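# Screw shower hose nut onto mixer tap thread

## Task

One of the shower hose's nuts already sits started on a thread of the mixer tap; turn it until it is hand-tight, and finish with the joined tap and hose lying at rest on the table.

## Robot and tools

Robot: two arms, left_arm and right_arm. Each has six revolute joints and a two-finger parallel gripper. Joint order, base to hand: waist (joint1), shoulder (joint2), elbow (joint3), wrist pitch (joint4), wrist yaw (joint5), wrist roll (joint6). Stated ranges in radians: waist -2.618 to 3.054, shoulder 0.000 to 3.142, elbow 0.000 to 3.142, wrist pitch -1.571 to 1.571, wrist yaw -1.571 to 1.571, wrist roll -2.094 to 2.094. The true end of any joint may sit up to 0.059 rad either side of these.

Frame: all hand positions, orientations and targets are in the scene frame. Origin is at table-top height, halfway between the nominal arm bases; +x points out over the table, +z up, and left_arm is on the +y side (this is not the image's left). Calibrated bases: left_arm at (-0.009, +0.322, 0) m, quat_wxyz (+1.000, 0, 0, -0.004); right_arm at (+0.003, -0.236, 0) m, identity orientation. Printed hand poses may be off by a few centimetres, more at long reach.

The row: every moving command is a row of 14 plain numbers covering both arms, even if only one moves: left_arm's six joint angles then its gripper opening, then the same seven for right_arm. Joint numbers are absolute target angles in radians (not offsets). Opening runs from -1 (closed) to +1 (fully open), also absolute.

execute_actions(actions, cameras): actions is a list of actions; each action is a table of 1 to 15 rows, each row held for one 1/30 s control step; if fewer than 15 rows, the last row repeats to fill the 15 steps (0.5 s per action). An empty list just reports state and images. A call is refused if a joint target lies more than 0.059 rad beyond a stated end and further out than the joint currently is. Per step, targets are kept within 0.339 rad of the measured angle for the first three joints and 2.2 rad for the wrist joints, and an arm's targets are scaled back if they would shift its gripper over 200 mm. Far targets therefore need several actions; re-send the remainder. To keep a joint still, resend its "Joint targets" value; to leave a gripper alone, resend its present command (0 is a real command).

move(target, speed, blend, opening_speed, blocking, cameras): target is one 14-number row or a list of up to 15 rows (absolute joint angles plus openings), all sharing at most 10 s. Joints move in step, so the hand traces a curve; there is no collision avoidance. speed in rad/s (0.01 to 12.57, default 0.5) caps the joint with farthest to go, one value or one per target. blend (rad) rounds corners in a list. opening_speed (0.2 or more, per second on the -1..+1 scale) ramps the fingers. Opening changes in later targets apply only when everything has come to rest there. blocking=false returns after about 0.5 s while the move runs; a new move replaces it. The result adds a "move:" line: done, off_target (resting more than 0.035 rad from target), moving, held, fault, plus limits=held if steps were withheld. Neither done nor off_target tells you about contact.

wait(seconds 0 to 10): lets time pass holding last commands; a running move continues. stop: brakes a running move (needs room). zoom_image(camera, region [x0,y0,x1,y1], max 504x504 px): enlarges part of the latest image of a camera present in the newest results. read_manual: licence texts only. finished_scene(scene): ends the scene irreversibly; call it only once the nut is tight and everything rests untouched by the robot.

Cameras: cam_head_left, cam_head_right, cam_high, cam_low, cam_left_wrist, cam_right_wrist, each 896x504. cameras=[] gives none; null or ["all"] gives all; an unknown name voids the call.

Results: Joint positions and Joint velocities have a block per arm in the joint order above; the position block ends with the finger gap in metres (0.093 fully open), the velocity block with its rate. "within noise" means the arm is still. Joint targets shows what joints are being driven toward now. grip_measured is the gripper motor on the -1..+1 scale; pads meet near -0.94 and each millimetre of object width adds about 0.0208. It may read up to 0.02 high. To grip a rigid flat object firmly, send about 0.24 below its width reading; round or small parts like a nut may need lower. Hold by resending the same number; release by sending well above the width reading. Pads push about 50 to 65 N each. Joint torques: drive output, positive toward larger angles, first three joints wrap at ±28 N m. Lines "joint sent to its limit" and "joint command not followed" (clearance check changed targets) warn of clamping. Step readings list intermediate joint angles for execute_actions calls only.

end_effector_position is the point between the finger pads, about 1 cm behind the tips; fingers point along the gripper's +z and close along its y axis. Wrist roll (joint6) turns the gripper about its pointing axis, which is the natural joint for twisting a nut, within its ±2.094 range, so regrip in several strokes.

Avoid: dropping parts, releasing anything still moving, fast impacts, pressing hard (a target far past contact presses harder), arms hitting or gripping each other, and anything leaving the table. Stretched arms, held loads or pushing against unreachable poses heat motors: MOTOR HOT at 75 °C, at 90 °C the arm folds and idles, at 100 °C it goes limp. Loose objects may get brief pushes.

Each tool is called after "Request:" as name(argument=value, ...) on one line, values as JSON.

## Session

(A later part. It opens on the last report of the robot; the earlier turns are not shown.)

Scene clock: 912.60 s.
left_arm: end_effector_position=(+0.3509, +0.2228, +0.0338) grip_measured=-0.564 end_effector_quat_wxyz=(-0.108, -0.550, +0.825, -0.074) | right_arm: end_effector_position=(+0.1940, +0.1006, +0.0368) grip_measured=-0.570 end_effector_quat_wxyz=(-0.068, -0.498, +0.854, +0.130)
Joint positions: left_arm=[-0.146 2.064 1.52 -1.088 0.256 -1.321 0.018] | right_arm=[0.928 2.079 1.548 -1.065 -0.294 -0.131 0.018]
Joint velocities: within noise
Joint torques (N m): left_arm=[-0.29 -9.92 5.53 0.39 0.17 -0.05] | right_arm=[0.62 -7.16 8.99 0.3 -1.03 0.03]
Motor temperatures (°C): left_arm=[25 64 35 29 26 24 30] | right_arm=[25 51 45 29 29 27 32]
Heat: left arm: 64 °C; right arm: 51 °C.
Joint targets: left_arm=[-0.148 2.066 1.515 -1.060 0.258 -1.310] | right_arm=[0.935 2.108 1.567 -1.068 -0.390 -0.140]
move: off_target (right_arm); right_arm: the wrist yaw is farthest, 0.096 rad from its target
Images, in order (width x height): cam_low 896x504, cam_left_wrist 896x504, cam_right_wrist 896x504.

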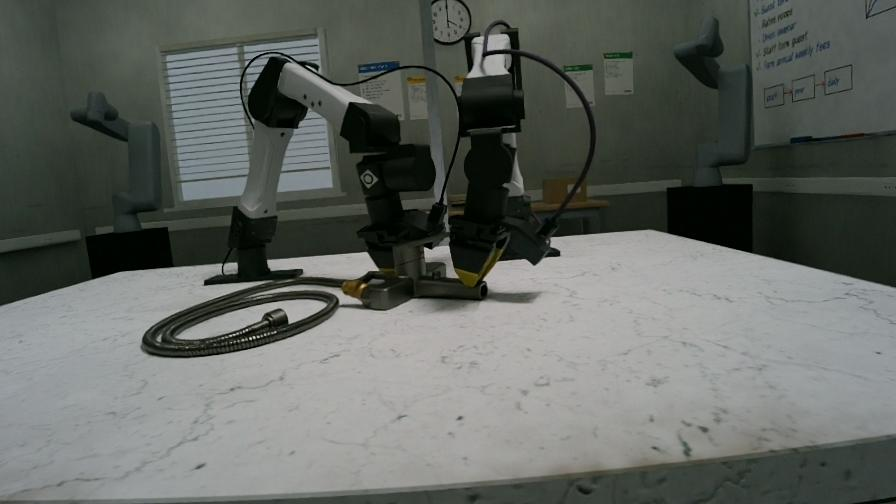

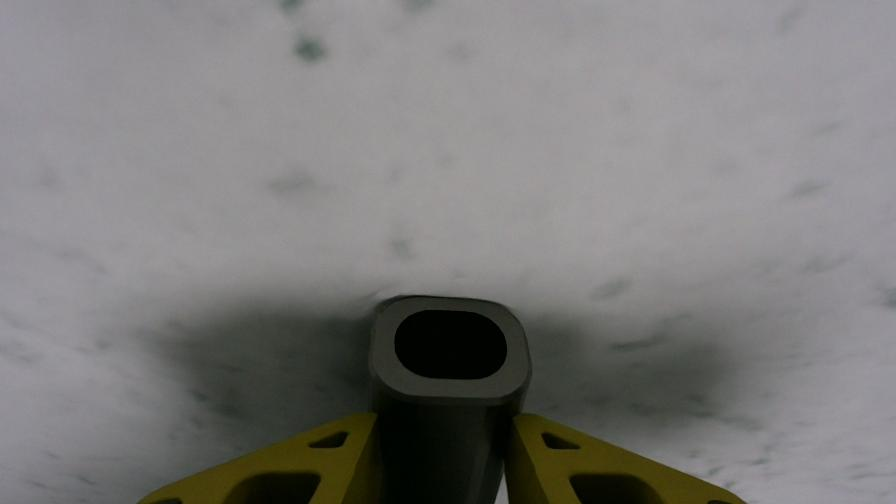

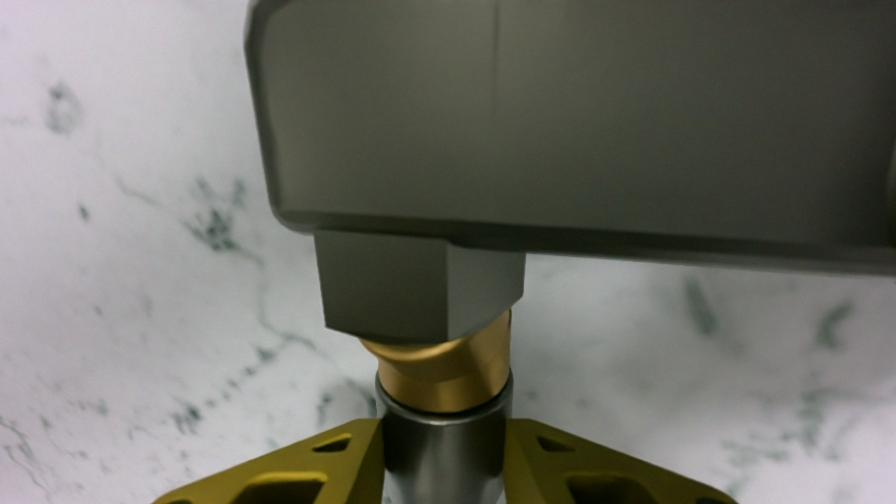

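Request:
move(target=[[-0.148,2.066,1.515,-1.06,0.258,-1.31,-1.0,0.935,2.108,1.567,-1.068,-0.29,-0.14,-0.05],[-0.148,2.066,1.515,-1.06,0.258,-1.31,-1.0,1.10,2.083,1.51,-1.04,0.12,0.03,-0.05],[-0.148,2.066,1.515,-1.06,0.258,-1.31,-1.0,1.195,2.118,1.512,-1.037,0.314,0.122,-0.05],[-0.148,2.066,1.515,-1.06,0.258,-1.31,-1.0,1.195,2.118,1.512,-1.037,0.314,0.122,-1.0],[-0.148,2.066,1.515,-1.06,0.258,-1.31,-1.0,1.072,2.045,1.505,-1.006,0.0,-0.01,-1.0],[-0.148,2.066,1.515,-1.06,0.258,-1.31,-1.0,0.935,2.112,1.555,-1.058,-0.37,-0.14,-1.0]], speed=[0.5,1.2,1.0,0.5,0.7,0.6], blend=[0,0.05,0,0,0.05,0], cameras=["cam_right_wrist"])

Request:
zoom_image(camera="cam_right_wrist", region=[360, 340, 530, 500])

Scene clock: 924.43 s.
left_arm: end_effector_position=(+0.3507, +0.2225, +0.0339) grip_measured=-0.564 end_effector_quat_wxyz=(-0.110, -0.558, +0.819, -0.073) | right_arm: end_effector_position=(+0.1956, +0.0933, +0.0250) grip_measured=-0.542 end_effector_quat_wxyz=(-0.058, -0.514, +0.852, +0.083)
Joint positions: left_arm=[-0.146 2.064 1.52 -1.088 0.258 -1.341 0.018] | right_arm=[0.955 2.087 1.527 -1.051 -0.198 -0.134 0.019]
Joint velocities: within noise
Joint torques (N m): left_arm=[-0.27 -9.88 5.57 0.39 0.15 0.15] | right_arm=[-1.59 -7.45 9.72 0.21 -1.72 0.07]
Motor temperatures (°C): left_arm=[25 64 35 29 26 24 30] | right_arm=[25 51 45 29 29 27 32]
Heat: left arm: 64 °C; right arm: 51 °C.
Joint targets: left_arm=[-0.148 2.066 1.515 -1.060 0.258 -1.310] | right_arm=[0.935 2.112 1.555 -1.058 -0.370 -0.140]
move: off_target (right_arm); right_arm: the wrist yaw is farthest, 0.172 rad from its target
Images, in order (width x height): cam_right_wrist 896x504.

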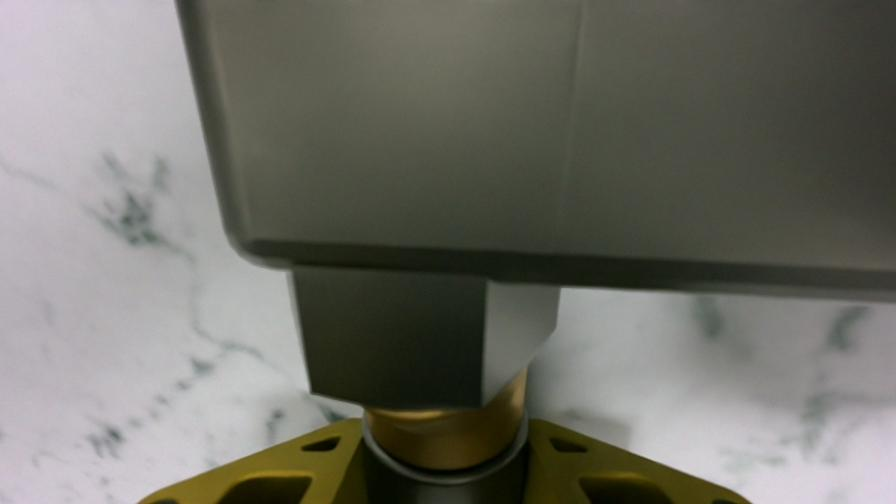

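Scaled by 2.965 from the camera's 896x504 image, which has a finer 1280x720 frame.

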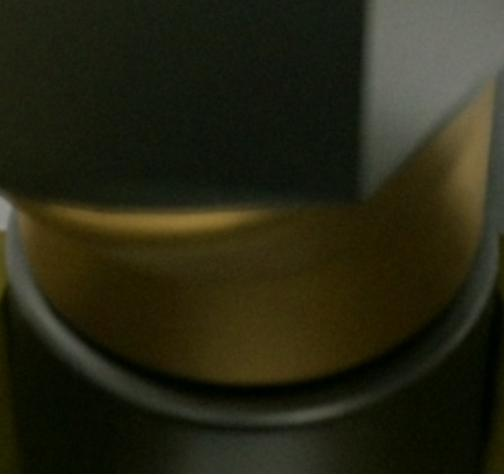

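Request:
move(target=[[-0.146,2.064,1.52,-1.085,0.256,-1.335,-0.9,0.96,2.09,1.54,-1.055,-0.18,-0.134,-1.0],[-0.146,2.064,1.52,-1.085,0.256,-1.335,-0.9,0.96,2.10,1.54,-1.05,-0.18,-0.134,0.0],[-0.146,2.064,1.52,-1.085,0.256,-1.335,-0.9,0.96,2.07,1.85,-1.33,-0.18,-0.134,0.0],[-0.146,2.064,1.52,-1.085,0.256,-1.335,-0.9,1.077,2.109,1.84,-1.30,0.087,0.0,0.0]], speed=[0.3,0.5,0.6,0.5], opening_speed=1.2, cameras=["cam_right_wrist","cam_head_left"])

Request:
zoom_image(camera="cam_right_wrist", region=[340, 210, 500, 370])

Scene clock: 934.03 s.
left_arm: end_effector_position=(+0.3498, +0.2227, +0.0340) grip_measured=-0.567 end_effector_quat_wxyz=(-0.111, -0.559, +0.818, -0.072) | right_arm: end_effector_position=(+0.2062, +0.1138, +0.0971) grip_measured=-0.002 end_effector_quat_wxyz=(+0.024, -0.518, +0.855, -0.032)
Joint positions: left_arm=[-0.146 2.064 1.52 -1.092 0.258 -1.344 0.018] | right_arm=[1.078 2.087 1.83 -1.306 0.08 -0.012 0.045]
Joint velocities: within noise
Joint torques (N m): left_arm=[-0.06 -10.02 6.01 0.18 0.13 -0.04] | right_arm=[-0.01 -8.01 8.4 0.49 0.19 0.24]
Motor temperatures (°C): left_arm=[25 64 35 29 26 24 30] | right_arm=[25 50 46 28 29 27 32]
Heat: left arm: 64 °C; right arm: 50 °C.
Joint targets: left_arm=[-0.146 2.064 1.520 -1.085 0.256 -1.335] | right_arm=[1.077 2.109 1.840 -1.300 0.087 0.000]
move: done
Images, in order (width x height): cam_head_left 896x504, cam_right_wrist 896x504.

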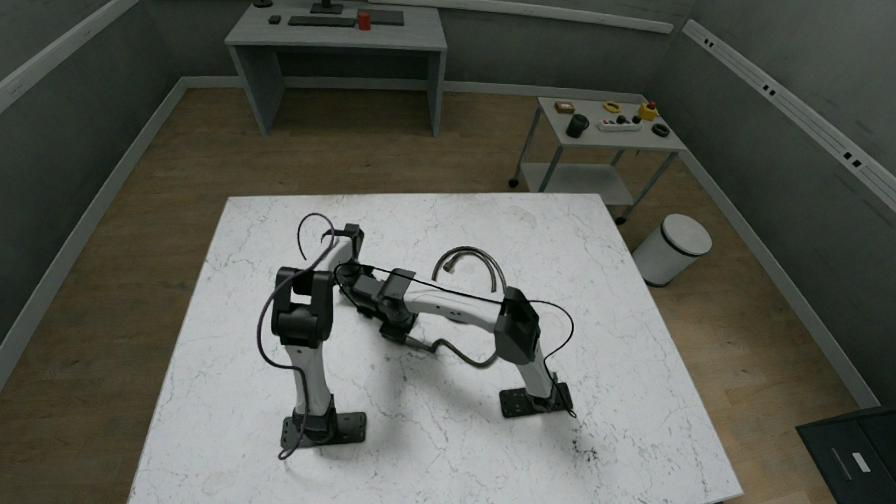

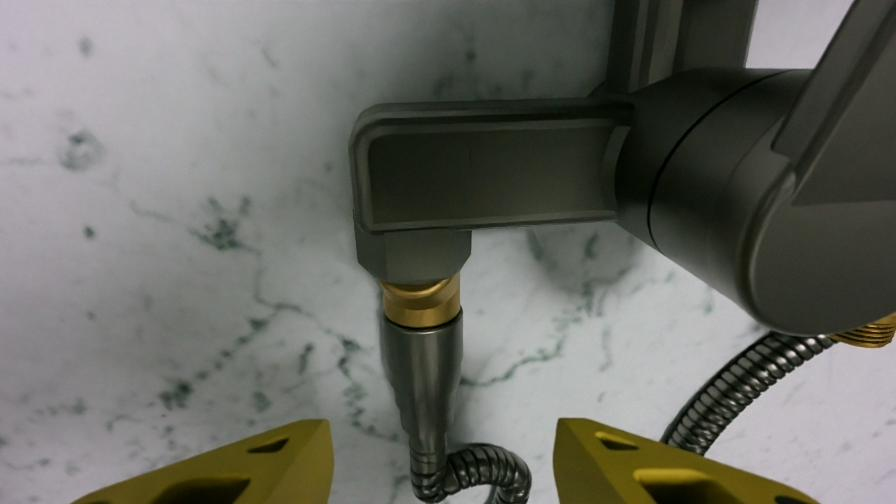

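Scaled by 3.150 from the camera's 896x504 image, which has a finer 1280x720 frame.

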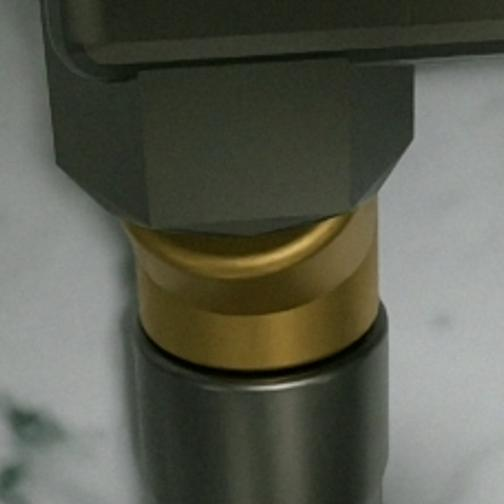

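Request:
move(target=[[-0.146,2.064,1.52,-1.09,0.258,-1.344,-0.9,0.6,0.7,1.2,-1.1,0.0,0.5,0.0],[-0.146,2.064,1.52,-1.09,0.258,-1.344,0.1,0.6,0.7,1.2,-1.1,0.0,0.5,0.0],[-0.146,2.05,1.8,-1.38,0.258,-1.32,0.1,0.6,0.7,1.2,-1.1,0.0,0.5,0.0],[0.0,0.9,1.1,-1.0,0.1,-0.6,0.1,0.5,0.6,1.1,-1.1,0.0,0.5,0.0]], speed=[0.9,0.5,0.6,1.0], opening_speed=1.0, blend=[0,0,0.05,0], cameras=["cam_head_left","cam_high"])

Request:
zoom_image(camera="cam_high", region=[420, 240, 540, 360])

Scene clock: 947.10 s.
left_arm: end_effector_position=(+0.2413, +0.2988, +0.2591) grip_measured=+0.097 end_effector_quat_wxyz=(+0.343, -0.251, +0.890, -0.167) | right_arm: end_effector_position=(+0.1695, -0.1452, +0.3001) grip_measured=-0.002 end_effector_quat_wxyz=(+0.414, -0.006, +0.883, +0.221)
Joint positions: left_arm=[-0.007 0.899 1.116 -1.012 0.114 -0.612 0.05] | right_arm=[0.506 0.609 1.115 -1.099 0.007 0.488 0.045]
Joint velocities: within noise
Joint torques (N m): left_arm=[0.64 -0.43 5.5 1.83 -0.06 -0.01] | right_arm=[-0.4 0.96 5.72 2.36 0.01 0.21]
Motor temperatures (°C): left_arm=[25 64 35 29 26 24 29] | right_arm=[25 49 46 30 28 27 31]
Heat: left arm: 64 °C; right arm: 49 °C.
Joint targets: left_arm=[0.000 0.900 1.100 -1.000 0.100 -0.600] | right_arm=[0.500 0.600 1.100 -1.100 0.000 0.500]
move: done
Images, in order (width x height): cam_head_left 896x504, cam_high 896x504.

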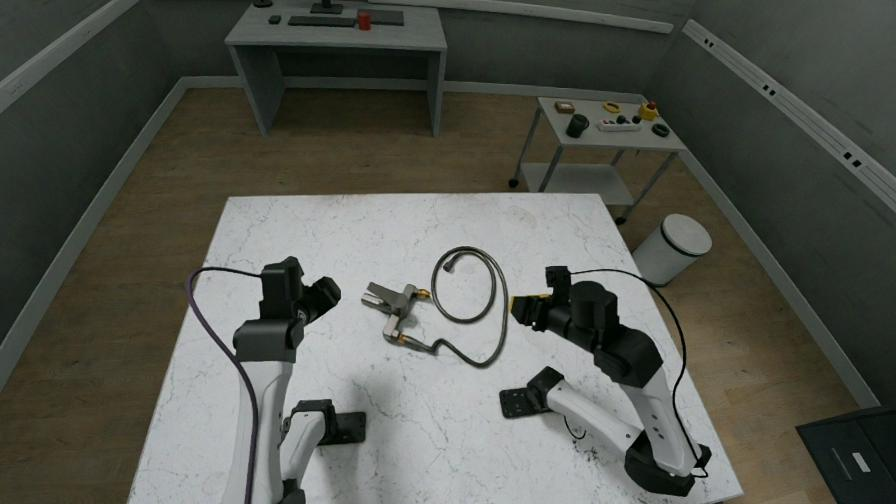

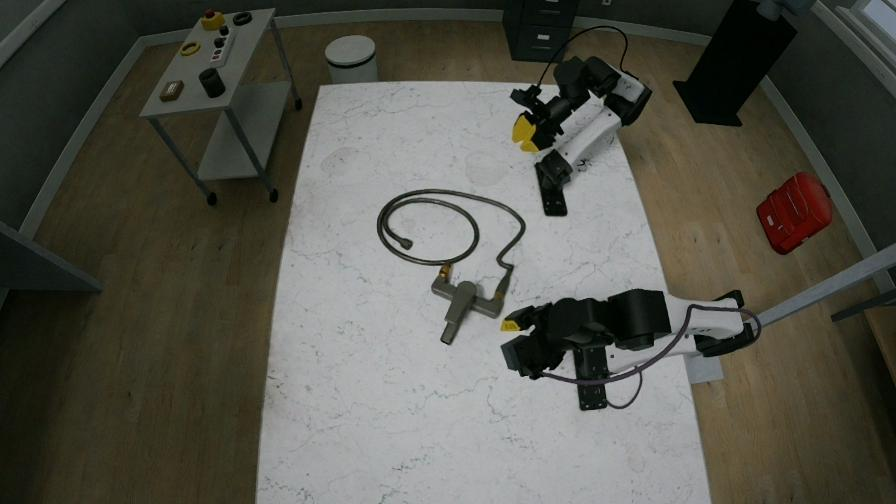

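Scaled by 4.200 from the camera's 896x504 image, which has a finer 1280x720 frame.

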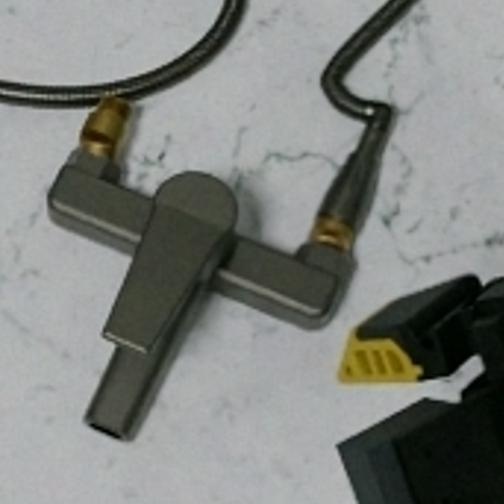

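Request:
finished_scene(scene=2)

The scene is finished: the task was done.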